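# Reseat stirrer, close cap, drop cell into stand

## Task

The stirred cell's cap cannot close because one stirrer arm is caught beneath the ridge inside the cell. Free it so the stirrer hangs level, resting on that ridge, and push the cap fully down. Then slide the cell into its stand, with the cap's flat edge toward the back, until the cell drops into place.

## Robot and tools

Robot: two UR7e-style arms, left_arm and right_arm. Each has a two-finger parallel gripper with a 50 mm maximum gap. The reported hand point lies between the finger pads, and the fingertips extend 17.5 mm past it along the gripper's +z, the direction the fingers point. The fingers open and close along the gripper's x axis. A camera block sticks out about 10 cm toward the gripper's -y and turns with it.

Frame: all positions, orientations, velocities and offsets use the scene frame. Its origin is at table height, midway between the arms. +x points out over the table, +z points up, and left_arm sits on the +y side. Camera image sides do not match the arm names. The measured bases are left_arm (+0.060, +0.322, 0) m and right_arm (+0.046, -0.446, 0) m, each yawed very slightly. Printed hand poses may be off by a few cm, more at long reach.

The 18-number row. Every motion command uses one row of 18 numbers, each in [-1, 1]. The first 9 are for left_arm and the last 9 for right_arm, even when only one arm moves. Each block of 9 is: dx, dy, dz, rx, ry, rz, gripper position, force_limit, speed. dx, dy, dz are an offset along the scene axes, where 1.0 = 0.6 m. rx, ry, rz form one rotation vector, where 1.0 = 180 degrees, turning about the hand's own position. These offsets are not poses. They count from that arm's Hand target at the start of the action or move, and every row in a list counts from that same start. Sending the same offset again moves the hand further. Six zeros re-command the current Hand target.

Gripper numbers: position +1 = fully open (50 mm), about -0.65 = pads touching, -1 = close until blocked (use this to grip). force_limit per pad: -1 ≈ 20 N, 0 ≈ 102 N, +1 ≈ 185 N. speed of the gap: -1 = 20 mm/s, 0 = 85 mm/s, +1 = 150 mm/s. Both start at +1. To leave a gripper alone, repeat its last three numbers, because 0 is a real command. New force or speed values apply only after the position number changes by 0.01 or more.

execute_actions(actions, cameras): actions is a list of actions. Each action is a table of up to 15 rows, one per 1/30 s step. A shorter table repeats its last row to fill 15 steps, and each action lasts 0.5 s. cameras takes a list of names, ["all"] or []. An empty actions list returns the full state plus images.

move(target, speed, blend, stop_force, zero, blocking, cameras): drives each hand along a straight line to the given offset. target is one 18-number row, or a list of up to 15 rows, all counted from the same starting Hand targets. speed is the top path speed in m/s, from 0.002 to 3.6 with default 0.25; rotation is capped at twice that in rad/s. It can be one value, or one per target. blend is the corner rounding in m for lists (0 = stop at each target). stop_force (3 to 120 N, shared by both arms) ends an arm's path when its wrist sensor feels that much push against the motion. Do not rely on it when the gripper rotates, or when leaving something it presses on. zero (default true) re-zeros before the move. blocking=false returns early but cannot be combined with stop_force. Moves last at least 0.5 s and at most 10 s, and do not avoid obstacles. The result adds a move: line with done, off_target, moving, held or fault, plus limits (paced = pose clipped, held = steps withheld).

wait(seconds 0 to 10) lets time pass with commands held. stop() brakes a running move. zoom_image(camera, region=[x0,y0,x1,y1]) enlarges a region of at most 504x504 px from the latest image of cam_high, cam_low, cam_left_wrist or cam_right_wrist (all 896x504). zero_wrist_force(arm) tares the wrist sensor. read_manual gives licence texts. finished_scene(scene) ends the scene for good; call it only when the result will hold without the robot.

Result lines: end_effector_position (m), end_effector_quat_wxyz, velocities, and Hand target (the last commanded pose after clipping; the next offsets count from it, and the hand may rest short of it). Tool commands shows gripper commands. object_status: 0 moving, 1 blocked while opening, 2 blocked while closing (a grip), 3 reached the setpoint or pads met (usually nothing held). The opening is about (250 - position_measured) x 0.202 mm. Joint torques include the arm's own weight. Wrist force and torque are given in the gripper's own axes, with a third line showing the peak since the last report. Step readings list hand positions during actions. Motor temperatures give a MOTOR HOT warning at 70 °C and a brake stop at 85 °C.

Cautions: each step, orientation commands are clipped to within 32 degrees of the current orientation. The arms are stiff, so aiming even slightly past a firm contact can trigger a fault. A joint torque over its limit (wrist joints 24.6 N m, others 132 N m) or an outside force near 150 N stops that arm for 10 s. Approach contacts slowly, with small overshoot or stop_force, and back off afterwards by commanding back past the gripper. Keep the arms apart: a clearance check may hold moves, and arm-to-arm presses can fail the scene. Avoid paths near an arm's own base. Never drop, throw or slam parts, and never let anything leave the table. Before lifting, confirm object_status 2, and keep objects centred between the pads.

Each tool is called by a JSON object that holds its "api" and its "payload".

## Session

{"api": "execute_actions", "payload": {"actions": []}}

Scene clock: 0.00 s.
left_arm: end_effector_position=(+0.2698, +0.2075, +0.2698) position_measured=3 object_status=3 end_effector_quat_wxyz=(-0.394, -0.196, +0.863, -0.247) | right_arm: end_effector_position=(+0.8453, +0.0629, +0.3193) position_measured=3 object_status=3 end_effector_quat_wxyz=(-0.276, +0.483, +0.635, +0.536)
Joint positions: left_arm=[-0.236 -1.868 2.111 -1.198 -2.372 -2.026] | right_arm=[3.674 -2.603 -0.747 -0.217 2.419 0.799]
Joint velocities: within noise
Joint torques (N m): no reading
Motor temperatures (°C): left_arm=[37 29 32 38 41 40] | right_arm=[29 35 35 45 48 40]
Wrist force (N): no reading
Wrist torque (N m): no reading
Wrist force, peak (N): no reading
Hand target: left_arm +0.2698, +0.2075, +0.2698; -0.394, -0.196, +0.863, -0.247 | right_arm +0.8453, +0.0629, +0.3193; -0.276, +0.483, +0.635, +0.536
Tool commands: left_gripper/position=+1.0 left_gripper/force_limit=+1.0 left_gripper/speed=+1.0 right_gripper/position=+1.0 right_gripper/force_limit=+1.0 right_gripper/speed=+1.0
camera_calibration:
cam_left_wrist: T_world_to_cam=[[-0.600951, -0.121847, 0.789944, -0.0228944], [-0.286579, 0.955449, -0.0706404, -0.0870036], [-0.746143, -0.268833, -0.609097, 0.556907], [0, 0, 0, 1]] pos_world=[0.37684, 0.230053, 0.351149]
cam_right_wrist: T_world_to_cam=[[-0.391488, 0.313412, 0.865165, 0.0449437], [0.786071, -0.374865, 0.491496, -0.782509], [0.478361, 0.872496, -0.0996087, -0.300158], [0, 0, 0, 1]] pos_world=[0.776287, -0.0455345, 0.315818]

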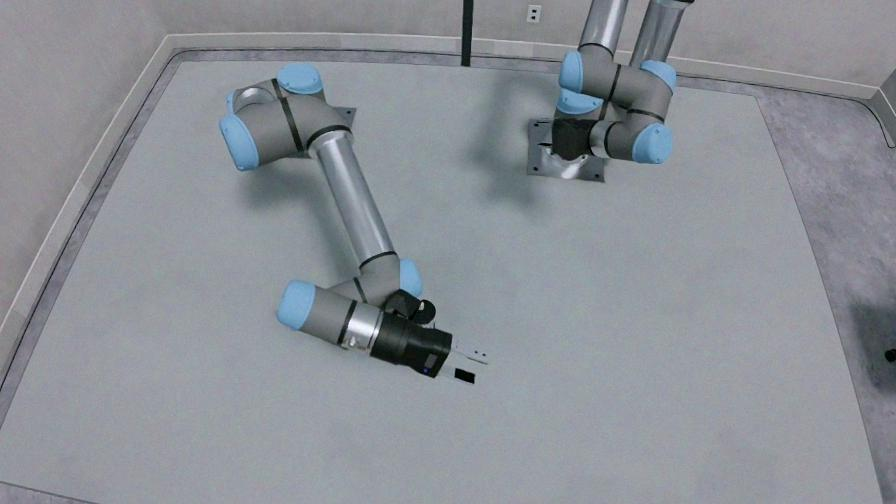

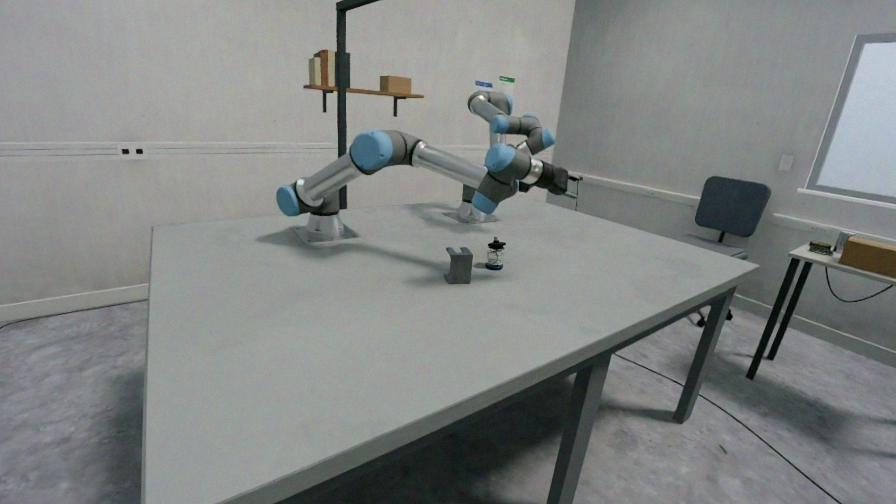

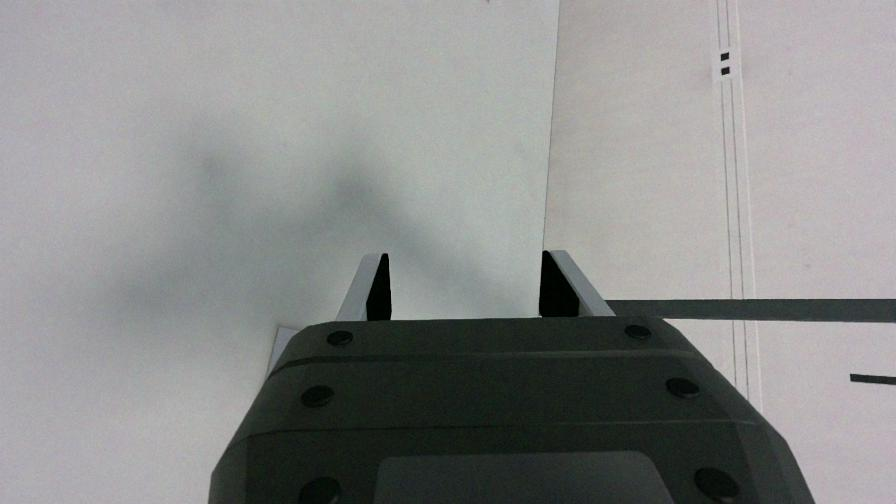

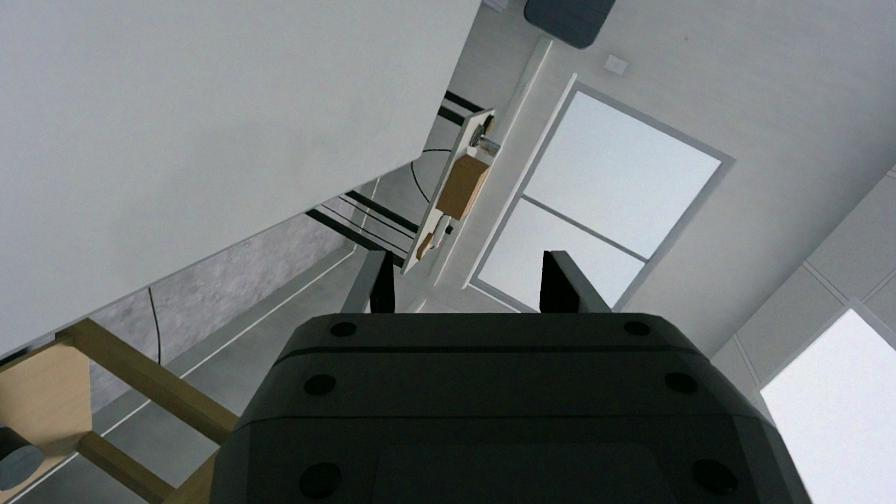

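{"api": "zoom_image", "payload": {"camera": "cam_low", "region": [430, 220, 530, 300]}}

{"api": "zoom_image", "payload": {"camera": "cam_high", "region": [260, 260, 500, 400]}}

Scaled by 5.040 from the camera's 896x504 image, which has a finer 1280x720 frame.

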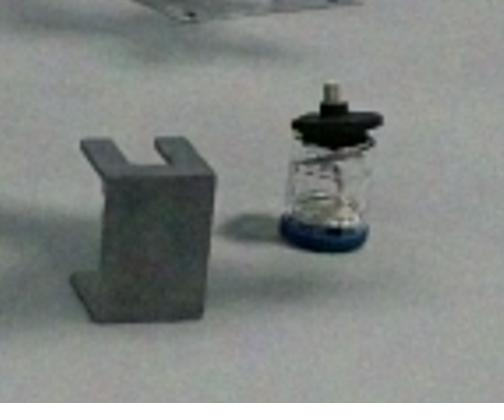

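Scaled by 2.100 from the camera's 896x504 image, which has a finer 1280x720 frame.

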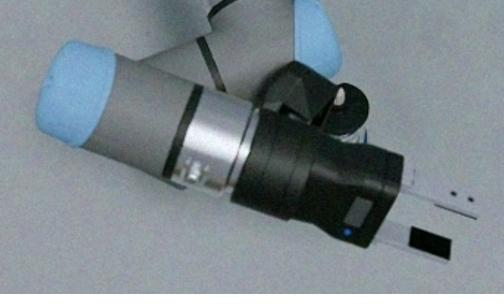

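{"api": "move", "payload": {"target": [0.4837,-0.0125,0.05,-0.1543,-0.3261,0.1477,1,1,1, -0.4755,-0.2882,0.0678,-0.3915,0.1327,-0.0829,1,1,1], "speed": 0.3, "cameras": ["all"]}}

Scene clock: 46.67 s.
left_arm: end_effector_position=(+0.5600, +0.2000, +0.2998) position_measured=3 object_status=3 end_effector_quat_wxyz=(+0.102, -0.140, +0.797, -0.579) | right_arm: end_effector_position=(+0.5600, -0.1101, +0.3600) position_measured=3 object_status=3 end_effector_quat_wxyz=(+0.000, +0.719, +0.695, +0.000)
Joint positions: left_arm=[-0.017 -1.405 2.196 -3.244 -2.633 -2.518] | right_arm=[3.969 -1.834 -1.19 -1.689 1.571 0.831]
Joint torques (N m): left_arm=[-8.59 -12.09 -12.7 -4.43 0.58 -2.35] | right_arm=[10.72 28.97 39.09 1.12 -1.22 1.73]
Wrist force (N): left_arm=[-0.2 -1.7 0.2] | right_arm=[2.8 -0.9 2.9]
Wrist torque (N m): left_arm=[-0.45 0.16 0.23] | right_arm=[-0.39 -0.22 0.07]
Wrist force, peak (N): left_arm=[-1.1 -2.0 0.5] | right_arm=[2.8 -1.1 3.0]
Hand target: left_arm +0.5600, +0.2000, +0.2998; +0.102, -0.140, +0.797, -0.579 | right_arm +0.5600, -0.1101, +0.3600; +0.000, +0.719, +0.695, +0.000
Off the commanded pose: left_arm 0.000 m, 0 deg | right_arm 0.000 m, 0 deg.
move: done
camera_calibration:
cam_left_wrist: T_world_to_cam=[[-0.949236, -0.314565, 0.000502374, 0.597169], [-0.195815, 0.589641, -0.783569, 0.241605], [0.246187, -0.74389, -0.621305, 0.332615], [0, 0, 0, 1]] pos_world=[0.532278, 0.292817, 0.39567]
cam_right_wrist: T_world_to_cam=[[0.0233945, 0.999715, 0.00479513, 0.105155], [0.933424, -0.0235604, 0.358, -0.638868], [0.358011, -0.00389933, -0.933709, 0.26252], [0, 0, 0, 1]] pos_world=[0.49989, -0.119153, 0.473328]

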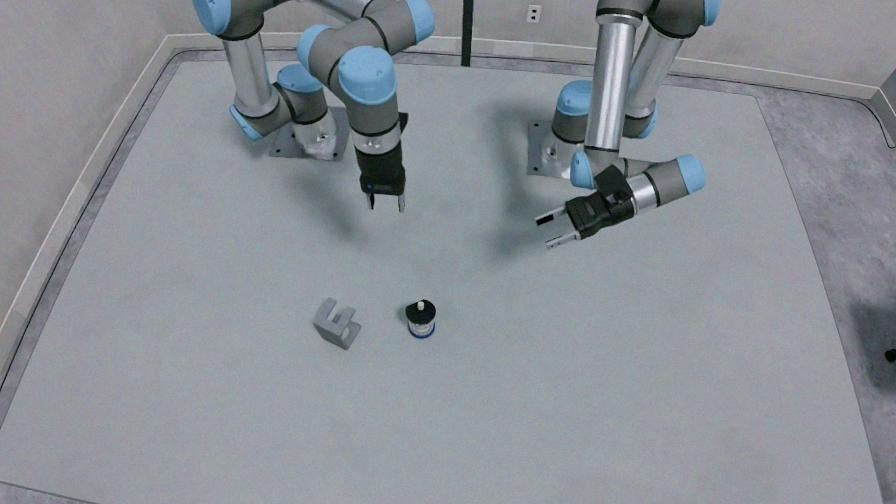

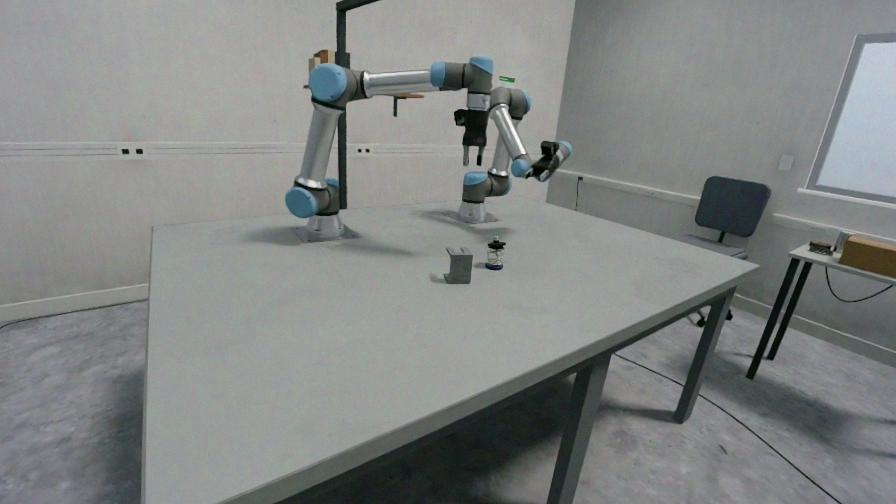

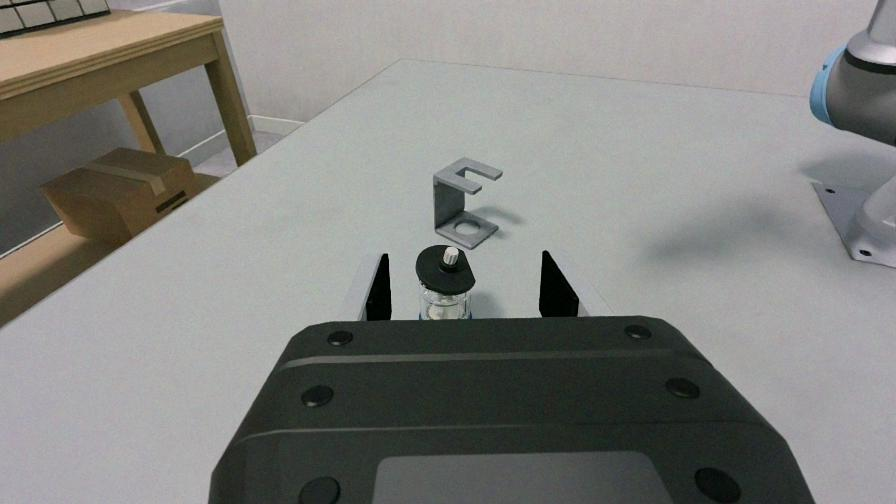

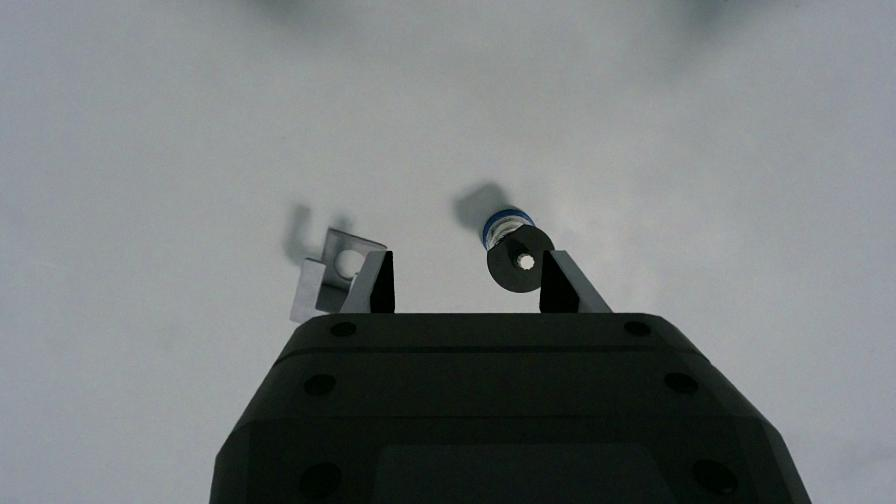

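{"api": "zoom_image", "payload": {"camera": "cam_right_wrist", "region": [460, 180, 580, 310]}}

{"api": "zoom_image", "payload": {"camera": "cam_right_wrist", "region": [270, 200, 410, 330]}}

{"api": "zoom_image", "payload": {"camera": "cam_left_wrist", "region": [400, 230, 500, 320]}}

Scaled by 3.877 from the camera's 896x504 image, which has a finer 1280x720 frame.

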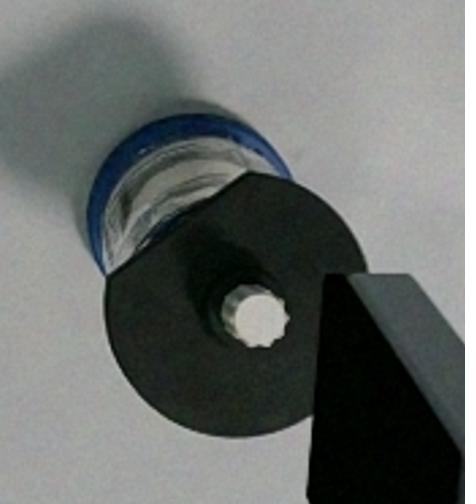

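Scaled by 3.600 from the camera's 896x504 image, which has a finer 1280x720 frame.

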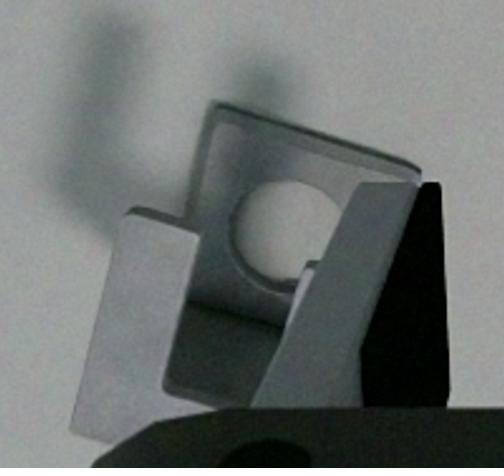

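Scaled by 5.040 from the camera's 896x504 image, which has a finer 1280x720 frame.

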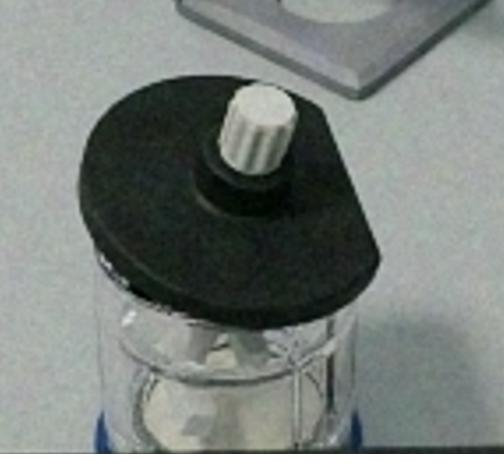

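{"api": "move", "payload": {"target": [0.065,-0.11,-0.225,0,0,0,1,1,1, 0.15,0.1167,-0.1717,0,0,0,1,1,1], "speed": 0.15, "cameras": ["cam_left_wrist","cam_right_wrist"]}}

{"api": "zoom_image", "payload": {"camera": "cam_right_wrist", "region": [360, 120, 540, 300]}}

{"api": "zoom_image", "payload": {"camera": "cam_left_wrist", "region": [380, 160, 520, 310]}}

Scene clock: 83.87 s.
left_arm: end_effector_position=(+0.5990, +0.1340, +0.1649) position_measured=3 object_status=3 end_effector_quat_wxyz=(+0.102, -0.140, +0.797, -0.579) | right_arm: end_effector_position=(+0.6499, -0.0401, +0.2570) position_measured=3 object_status=3 end_effector_quat_wxyz=(+0.000, +0.719, +0.695, +0.000)
Joint positions: left_arm=[-0.16 -1.001 2.165 -3.749 -2.517 -2.673] | right_arm=[3.947 -2.126 -1.036 -1.551 1.571 0.81]
Joint torques (N m): left_arm=[-8.84 -20.51 -21.41 -4.49 0.82 -2.06] | right_arm=[-7.75 41.28 39.83 4.65 0.76 -1.77]
Wrist force (N): left_arm=[-0.5 -2.1 -0.1] | right_arm=[2.7 -1.0 2.5]
Wrist torque (N m): left_arm=[-0.49 0.25 0.08] | right_arm=[-0.41 -0.21 0.14]
Wrist force, peak (N): left_arm=[-0.2 -2.8 -0.8] | right_arm=[3.2 -0.2 3.7]
Hand target: left_arm +0.5990, +0.1340, +0.1648; +0.102, -0.140, +0.797, -0.579 | right_arm +0.6500, -0.0400, +0.2569; +0.000, +0.719, +0.695, +0.000
Off the commanded pose: left_arm 0.000 m, 0 deg | right_arm 0.000 m, 0 deg.
move: done
camera_calibration:
cam_left_wrist: T_world_to_cam=[[-0.949214, -0.31463, 0.000488052, 0.613438], [-0.195825, 0.589572, -0.783618, 0.182332], [0.246262, -0.743917, -0.621243, 0.190087], [0, 0, 0, 1]] pos_world=[0.571178, 0.226917, 0.260669]
cam_right_wrist: T_world_to_cam=[[0.0233007, 0.999717, 0.00476066, 0.0336321], [0.933427, -0.0234605, 0.358, -0.684314], [0.358011, -0.00389794, -0.933709, 0.134307], [0, 0, 0, 1]] pos_world=[0.58989, -0.0491534, 0.370228]
Images, in order (width x height): cam_left_wrist 896x504, cam_right_wrist 896x504.

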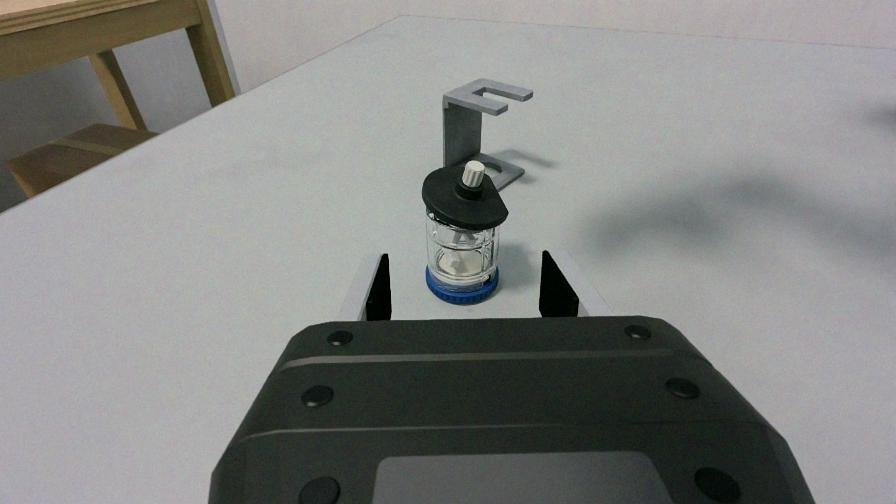

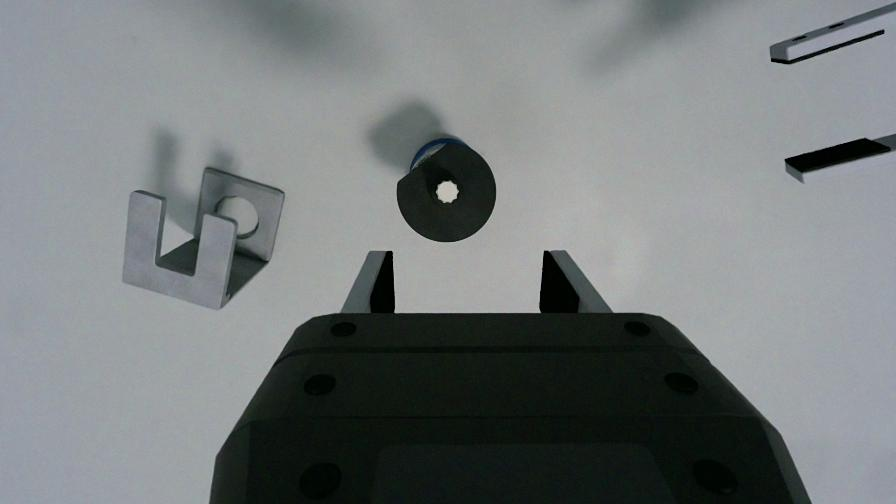

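Scaled by 2.800 from the camera's 896x504 image, which has a finer 1280x720 frame.

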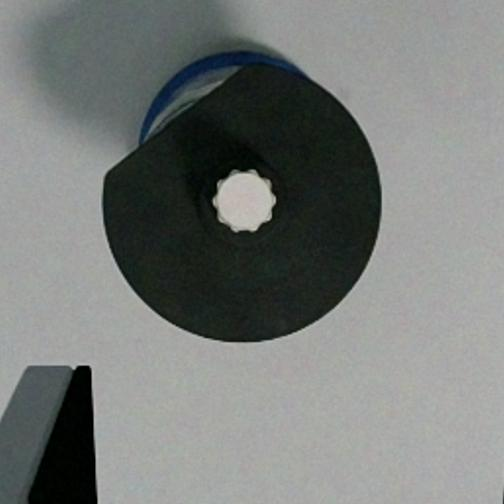

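Scaled by 3.360 from the camera's 896x504 image, which has a finer 1280x720 frame.

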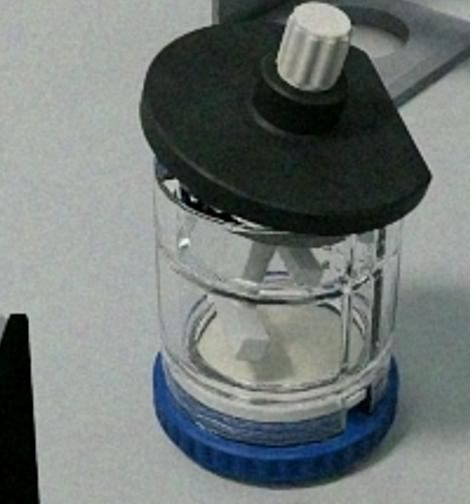

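{"api": "zoom_image", "payload": {"camera": "cam_left_wrist", "region": [415, 155, 515, 235]}}

{"api": "zoom_image", "payload": {"camera": "cam_left_wrist", "region": [415, 225, 515, 305]}}

{"api": "zoom_image", "payload": {"camera": "cam_right_wrist", "region": [390, 130, 510, 250]}}

{"api": "zoom_image", "payload": {"camera": "cam_right_wrist", "region": [110, 150, 300, 320]}}

Scaled by 5.040 from the camera's 896x504 image, which has a finer 1280x720 frame.

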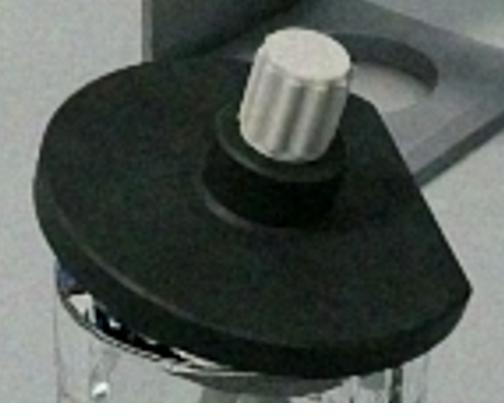

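Scaled by 5.040 from the camera's 896x504 image, which has a finer 1280x720 frame.

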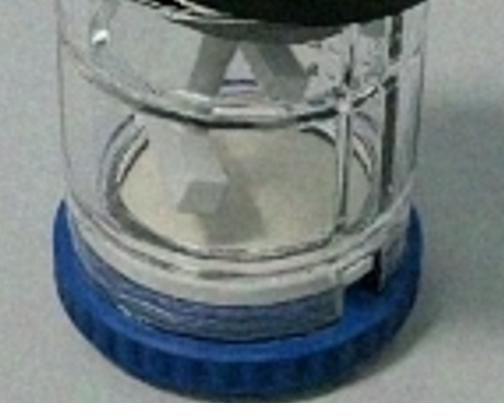

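Scaled by 4.200 from the camera's 896x504 image, which has a finer 1280x720 frame.

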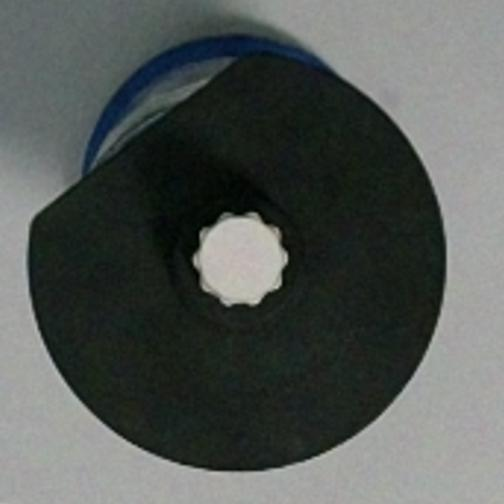

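Scaled by 2.653 from the camera's 896x504 image, which has a finer 1280x720 frame.

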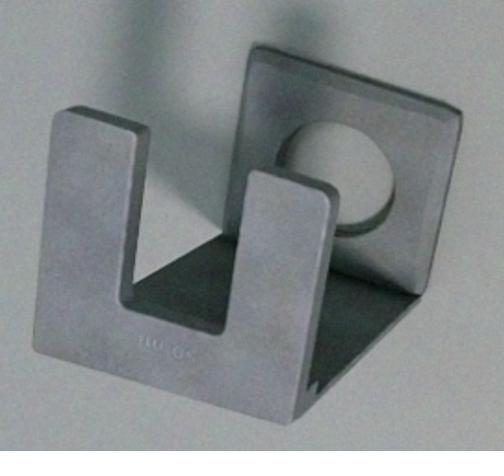

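{"api": "move", "payload": {"target": [0,0,0,0,0,0,1,1,1, -0.0177,-0.0083,-0.166,0,-0.0694,0,0.208,-0.4,0.5], "speed": 0.15, "cameras": ["cam_left_wrist","cam_right_wrist"]}}

{"api": "zoom_image", "payload": {"camera": "cam_right_wrist", "region": [360, 160, 580, 330]}}

{"api": "zoom_image", "payload": {"camera": "cam_left_wrist", "region": [400, 100, 530, 240]}}

Scene clock: 192.53 s.
left_arm: end_effector_position=(+0.5990, +0.1340, +0.1648) position_measured=3 object_status=3 end_effector_quat_wxyz=(+0.102, -0.140, +0.797, -0.579) | right_arm: end_effector_position=(+0.6394, -0.0450, +0.1574) position_measured=121 object_status=3 end_effector_quat_wxyz=(+0.076, +0.715, +0.691, +0.078)
Joint positions: left_arm=[-0.16 -1.001 2.165 -3.749 -2.517 -2.673] | right_arm=[4.012 -2.045 -1.474 -1.046 1.409 0.863]
Joint torques (N m): left_arm=[-8.06 -21.12 -20.45 -4.21 0.79 -2.17] | right_arm=[9.83 60.39 14.75 5.94 -1.62 1.78]
Wrist force (N): left_arm=[-0.7 -2.2 -0.1] | right_arm=[2.5 -1.4 2.7]
Wrist torque (N m): left_arm=[-0.49 0.28 0.08] | right_arm=[-0.39 -0.18 0.07]
Wrist force, peak (N): left_arm=[-0.9 -2.3 0.1] | right_arm=[2.6 -1.9 4.0]
Hand target: left_arm +0.5990, +0.1340, +0.1648; +0.102, -0.140, +0.797, -0.579 | right_arm +0.6394, -0.0450, +0.1573; +0.076, +0.715, +0.691, +0.078
Off the commanded pose: left_arm 0.000 m, 0 deg | right_arm 0.000 m, 0 deg.
move: done
camera_calibration:
cam_left_wrist: T_world_to_cam=[[-0.949214, -0.31463, 0.000487553, 0.613406], [-0.195805, 0.589514, -0.783666, 0.182405], [0.246278, -0.743963, -0.621182, 0.189998], [0, 0, 0, 1]] pos_world=[0.571178, 0.226817, 0.260669]
cam_right_wrist: T_world_to_cam=[[0.0217749, 0.999717, 0.00959937, 0.0394805], [0.834001, -0.0234587, 0.551265, -0.60567], [0.551334, -0.00399782, -0.834275, -0.0941018], [0, 0, 0, 1]] pos_world=[0.556151, -0.0540537, 0.254999]
Images, in order (width x height): cam_left_wrist 896x504, cam_right_wrist 896x504.

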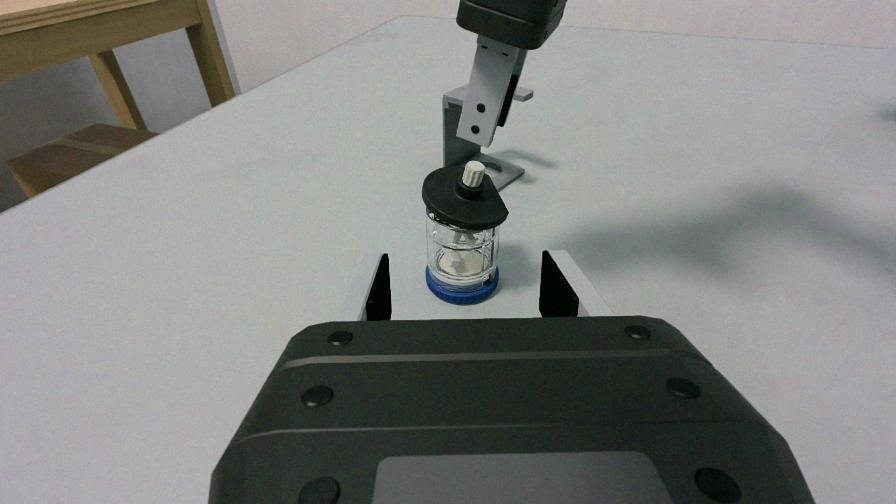

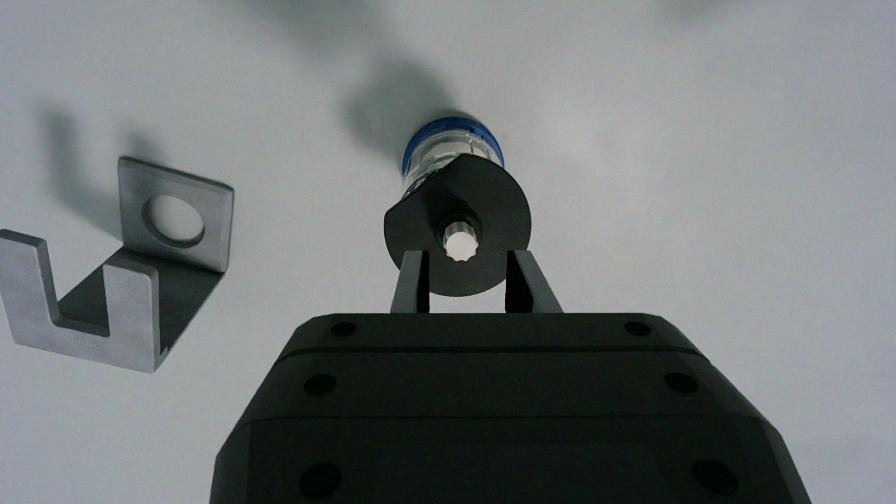

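Scaled by 2.291 from the camera's 896x504 image, which has a finer 1280x720 frame.

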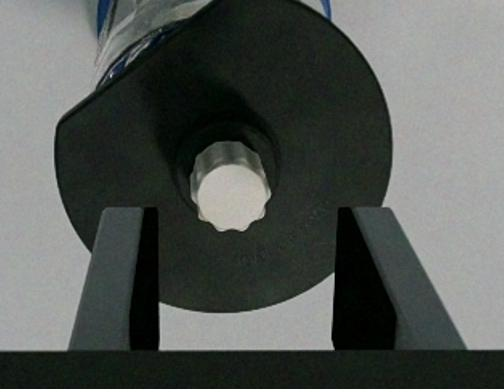

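Scaled by 3.600 from the camera's 896x504 image, which has a finer 1280x720 frame.

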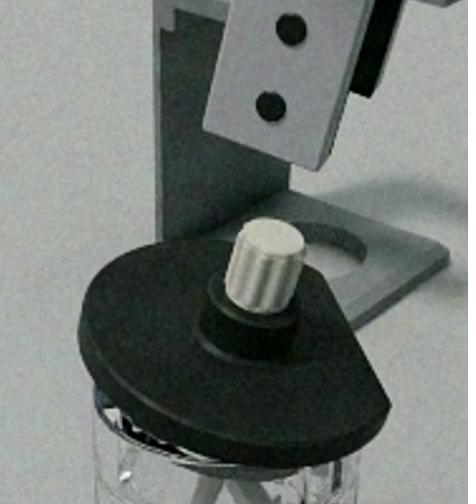

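{"api": "move", "payload": {"target": [[0,0,0,0,0,0,1,1,1, 0.0017,-0.0018,-0.0167,0,0,0,0.208,-0.4,0.5],[0,0,0,0,0,0,1,1,1, 0.0122,-0.0022,-0.0635,0,0,0,0.208,-0.4,0.5]], "speed": [0.05,0.02], "stop_force": 4, "cameras": ["cam_left_wrist","cam_right_wrist"]}}

{"api": "zoom_image", "payload": {"camera": "cam_right_wrist", "region": [360, 160, 580, 330]}}

{"api": "zoom_image", "payload": {"camera": "cam_left_wrist", "region": [400, 100, 530, 240]}}

Scene clock: 209.77 s.
left_arm: end_effector_position=(+0.5990, +0.1340, +0.1648) position_measured=3 object_status=3 end_effector_quat_wxyz=(+0.102, -0.140, +0.797, -0.579) | right_arm: end_effector_position=(+0.6467, -0.0463, +0.1192) position_measured=121 object_status=3 end_effector_quat_wxyz=(+0.076, +0.715, +0.691, +0.078)
Joint positions: left_arm=[-0.16 -1.001 2.165 -3.749 -2.517 -2.673] | right_arm=[4.003 -2.093 -1.506 -0.965 1.41 0.853]
Joint torques (N m): left_arm=[-7.58 -21.74 -20.45 -4.22 0.94 -1.85] | right_arm=[-6.92 36.1 12.85 6.16 1.25 -1.59]
Wrist force (N): left_arm=[-0.6 -2.1 -0.1] | right_arm=[2.3 -1.1 2.7]
Wrist torque (N m): left_arm=[-0.48 0.25 0.08] | right_arm=[-0.34 -0.14 0.16]
Wrist force, peak (N): left_arm=[-0.9 -2.4 -0.3] | right_arm=[2.4 -1.4 2.9]
Hand target: left_arm +0.5990, +0.1340, +0.1648; +0.102, -0.140, +0.797, -0.579 | right_arm +0.6467, -0.0463, +0.1192; +0.076, +0.715, +0.691, +0.078
Off the commanded pose: left_arm 0.000 m, 0 deg | right_arm 0.000 m, 0 deg.
move: done
camera_calibration:
cam_left_wrist: T_world_to_cam=[[-0.949214, -0.31463, 0.000487553, 0.613406], [-0.195805, 0.589514, -0.783666, 0.182405], [0.246278, -0.743963, -0.621182, 0.189998], [0, 0, 0, 1]] pos_world=[0.571178, 0.226817, 0.260669]
cam_right_wrist: T_world_to_cam=[[0.0217745, 0.999717, 0.00960279, 0.0410842], [0.833924, -0.0234597, 0.55138, -0.590854], [0.551449, -0.00399799, -0.834199, -0.130055], [0, 0, 0, 1]] pos_world=[0.563551, -0.0554537, 0.216899]
Images, in order (width x height): cam_left_wrist 896x504, cam_right_wrist 896x504.

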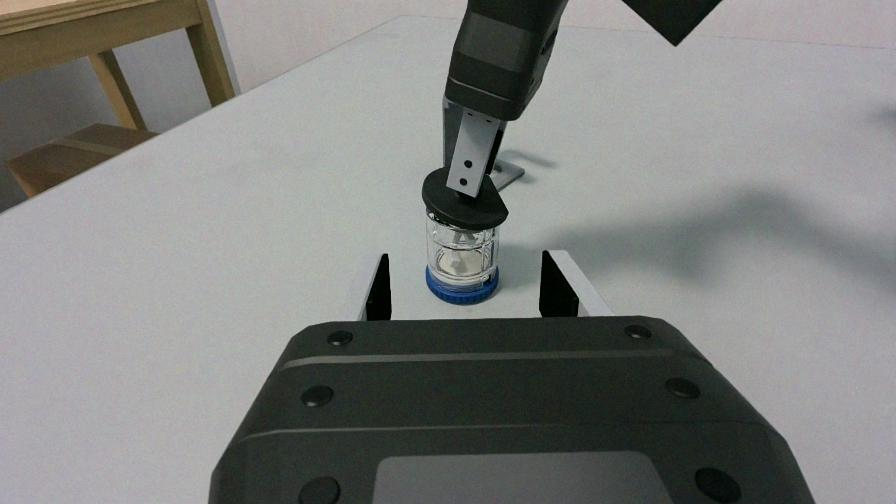

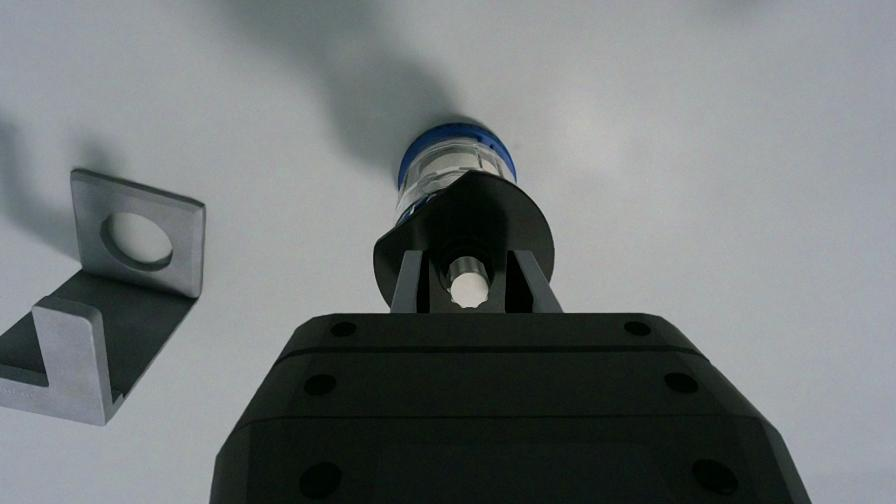

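Scaled by 2.291 from the camera's 896x504 image, which has a finer 1280x720 frame.

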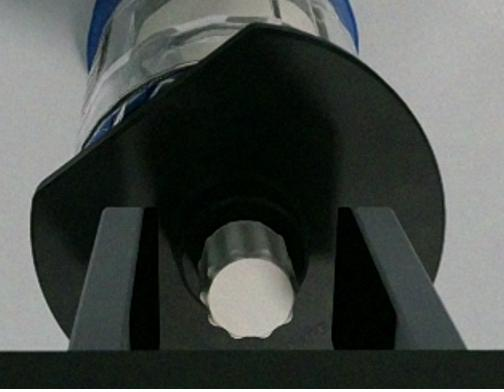

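Scaled by 3.600 from the camera's 896x504 image, which has a finer 1280x720 frame.

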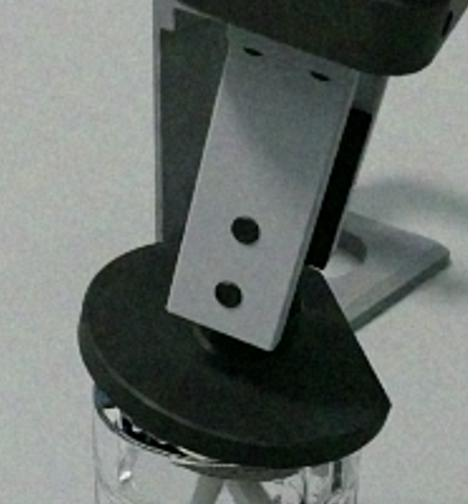

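{"api": "move", "payload": {"target": [[0,0,0,0,0,0,1,1,1, 0,0,0,0,0,0,-1,-0.4,-1]], "speed": 0.02, "cameras": ["cam_left_wrist","cam_right_wrist"]}}

{"api": "zoom_image", "payload": {"camera": "cam_right_wrist", "region": [360, 160, 580, 330]}}

{"api": "zoom_image", "payload": {"camera": "cam_left_wrist", "region": [400, 130, 530, 310]}}

Scene clock: 216.20 s.
left_arm: end_effector_position=(+0.5990, +0.1340, +0.1648) position_measured=3 object_status=3 end_effector_quat_wxyz=(+0.102, -0.140, +0.797, -0.579) | right_arm: end_effector_position=(+0.6467, -0.0463, +0.1192) position_measured=190 object_status=2 end_effector_quat_wxyz=(+0.076, +0.715, +0.691, +0.078)
Joint positions: left_arm=[-0.16 -1.001 2.165 -3.749 -2.517 -2.673] | right_arm=[4.003 -2.093 -1.506 -0.965 1.41 0.853]
Joint torques (N m): left_arm=[-8.3 -21.26 -20.64 -4.07 0.96 -1.95] | right_arm=[-7.68 37.29 13.65 6.06 0.88 -1.66]
Wrist force (N): left_arm=[-0.6 -2.2 -0.1] | right_arm=[2.6 -1.0 2.6]
Wrist torque (N m): left_arm=[-0.50 0.27 0.08] | right_arm=[-0.35 -0.18 0.16]
Wrist force, peak (N): left_arm=[-0.5 -2.5 -0.1] | right_arm=[2.8 -1.3 2.7]
Hand target: left_arm +0.5990, +0.1340, +0.1648; +0.102, -0.140, +0.797, -0.579 | right_arm +0.6467, -0.0463, +0.1192; +0.076, +0.715, +0.691, +0.078
Off the commanded pose: left_arm 0.000 m, 0 deg | right_arm 0.000 m, 0 deg.
move: done
camera_calibration:
cam_left_wrist: T_world_to_cam=[[-0.949214, -0.31463, 0.000487553, 0.613406], [-0.195805, 0.589514, -0.783666, 0.182405], [0.246278, -0.743963, -0.621182, 0.189998], [0, 0, 0, 1]] pos_world=[0.571178, 0.226817, 0.260669]
cam_right_wrist: T_world_to_cam=[[0.0217745, 0.999717, 0.00960279, 0.0410842], [0.833924, -0.0234597, 0.55138, -0.590854], [0.551449, -0.00399799, -0.834199, -0.130055], [0, 0, 0, 1]] pos_world=[0.563551, -0.0554537, 0.216899]
Images, in order (width x height): cam_left_wrist 896x504, cam_right_wrist 896x504.

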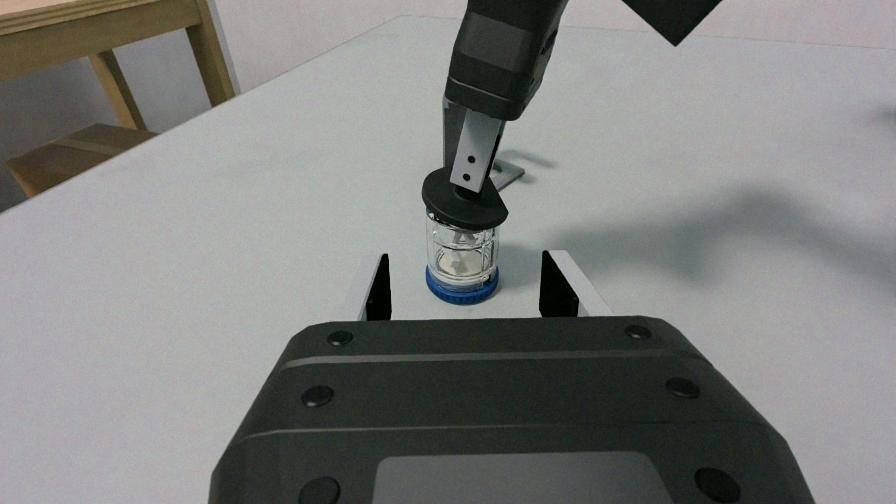

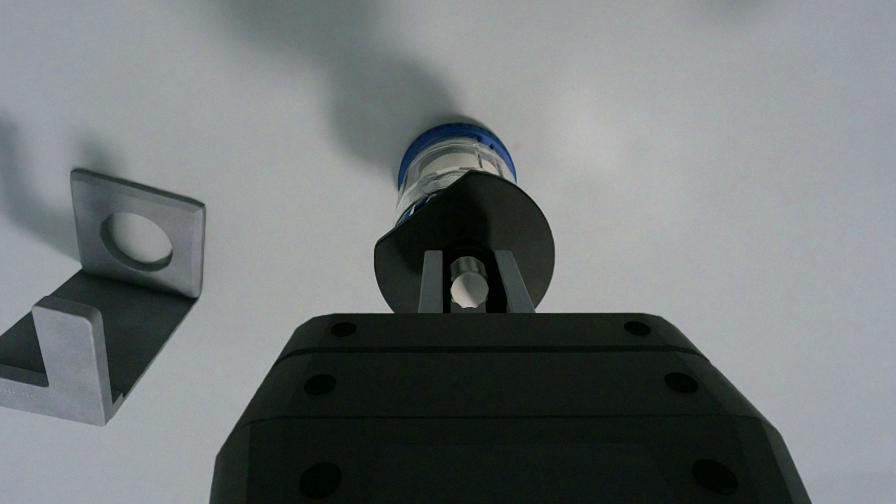

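Scaled by 2.291 from the camera's 896x504 image, which has a finer 1280x720 frame.

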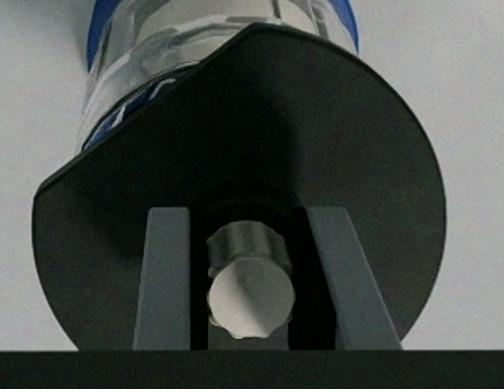

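Scaled by 2.800 from the camera's 896x504 image, which has a finer 1280x720 frame.

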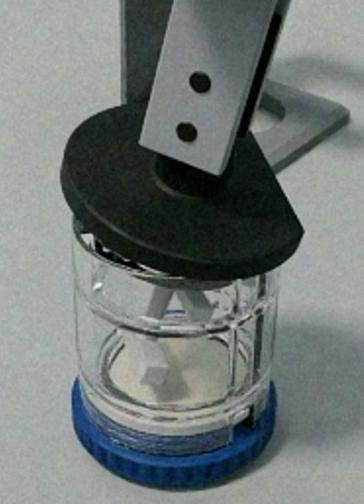

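{"api": "move", "payload": {"target": [[0,0,0,0,0,0,1,1,1, 0,0,0.0167,0,0,0,-1,-0.4,-1],[0,0,0,0,0,0,1,1,1, 0,0,0.0833,0,0,0,-1,-0.4,-1]], "speed": [0.02,0.08], "blend": 0.005, "cameras": ["cam_left_wrist","cam_right_wrist"]}}

{"api": "zoom_image", "payload": {"camera": "cam_left_wrist", "region": [400, 90, 530, 310]}}

Scene clock: 222.00 s.
left_arm: end_effector_position=(+0.5990, +0.1340, +0.1648) position_measured=3 object_status=3 end_effector_quat_wxyz=(+0.102, -0.140, +0.797, -0.579) | right_arm: end_effector_position=(+0.6467, -0.0464, +0.1691) position_measured=190 object_status=2 end_effector_quat_wxyz=(+0.076, +0.715, +0.691, +0.078)
Joint positions: left_arm=[-0.16 -1.001 2.165 -3.749 -2.517 -2.673] | right_arm=[4.003 -2.047 -1.44 -1.077 1.41 0.853]
Joint torques (N m): left_arm=[-8.36 -21.52 -20.37 -4.16 0.86 -1.84] | right_arm=[-6.79 61.65 37.46 1.1 0.33 0.97]
Wrist force (N): left_arm=[-0.9 -2.3 -0.2] | right_arm=[2.5 -1.2 2.9]
Wrist torque (N m): left_arm=[-0.50 0.31 0.08] | right_arm=[-0.34 -0.16 0.15]
Wrist force, peak (N): left_arm=[-0.8 -2.4 -0.2] | right_arm=[2.4 -1.6 4.5]
Hand target: left_arm +0.5990, +0.1340, +0.1648; +0.102, -0.140, +0.797, -0.579 | right_arm +0.6467, -0.0463, +0.1692; +0.076, +0.715, +0.691, +0.078
Off the commanded pose: left_arm 0.000 m, 0 deg | right_arm 0.000 m, 0 deg.
move: done
camera_calibration:
cam_left_wrist: T_world_to_cam=[[-0.949214, -0.31463, 0.000487553, 0.613406], [-0.195805, 0.589514, -0.783666, 0.182405], [0.246278, -0.743963, -0.621182, 0.189998], [0, 0, 0, 1]] pos_world=[0.571178, 0.226817, 0.260669]
cam_right_wrist: T_world_to_cam=[[0.0216903, 0.999719, 0.00954885, 0.040668], [0.833927, -0.0233598, 0.551381, -0.618309], [0.551449, -0.00399659, -0.834199, -0.0885116], [0, 0, 0, 1]] pos_world=[0.563552, -0.0554539, 0.266699]
Images, in order (width x height): cam_left_wrist 896x504, cam_right_wrist 896x504.

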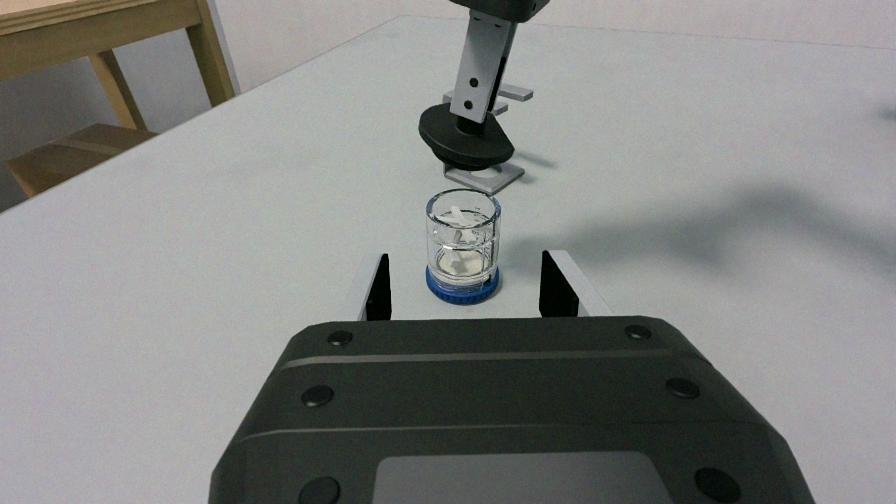

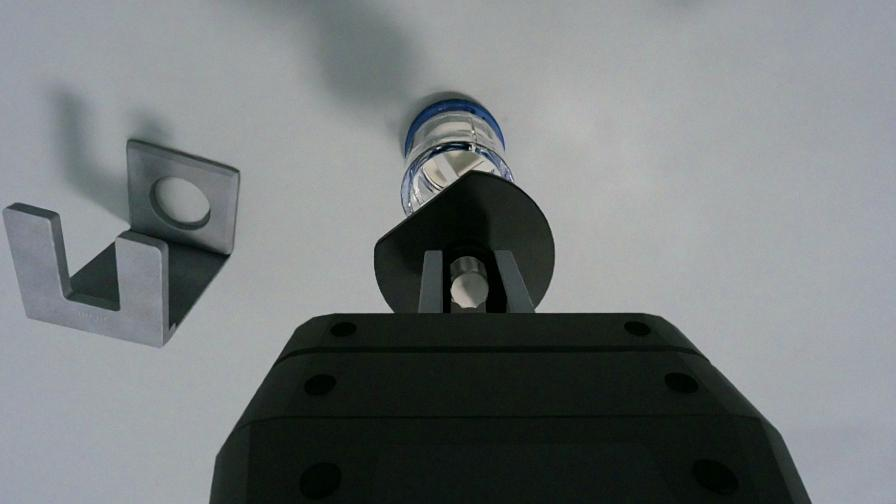

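Scaled by 2.291 from the camera's 896x504 image, which has a finer 1280x720 frame.

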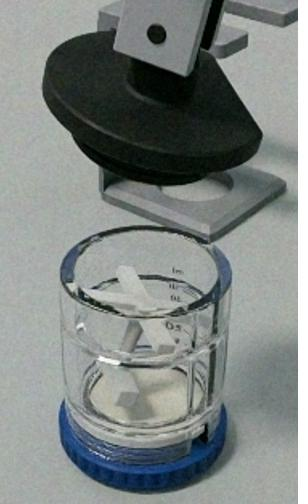

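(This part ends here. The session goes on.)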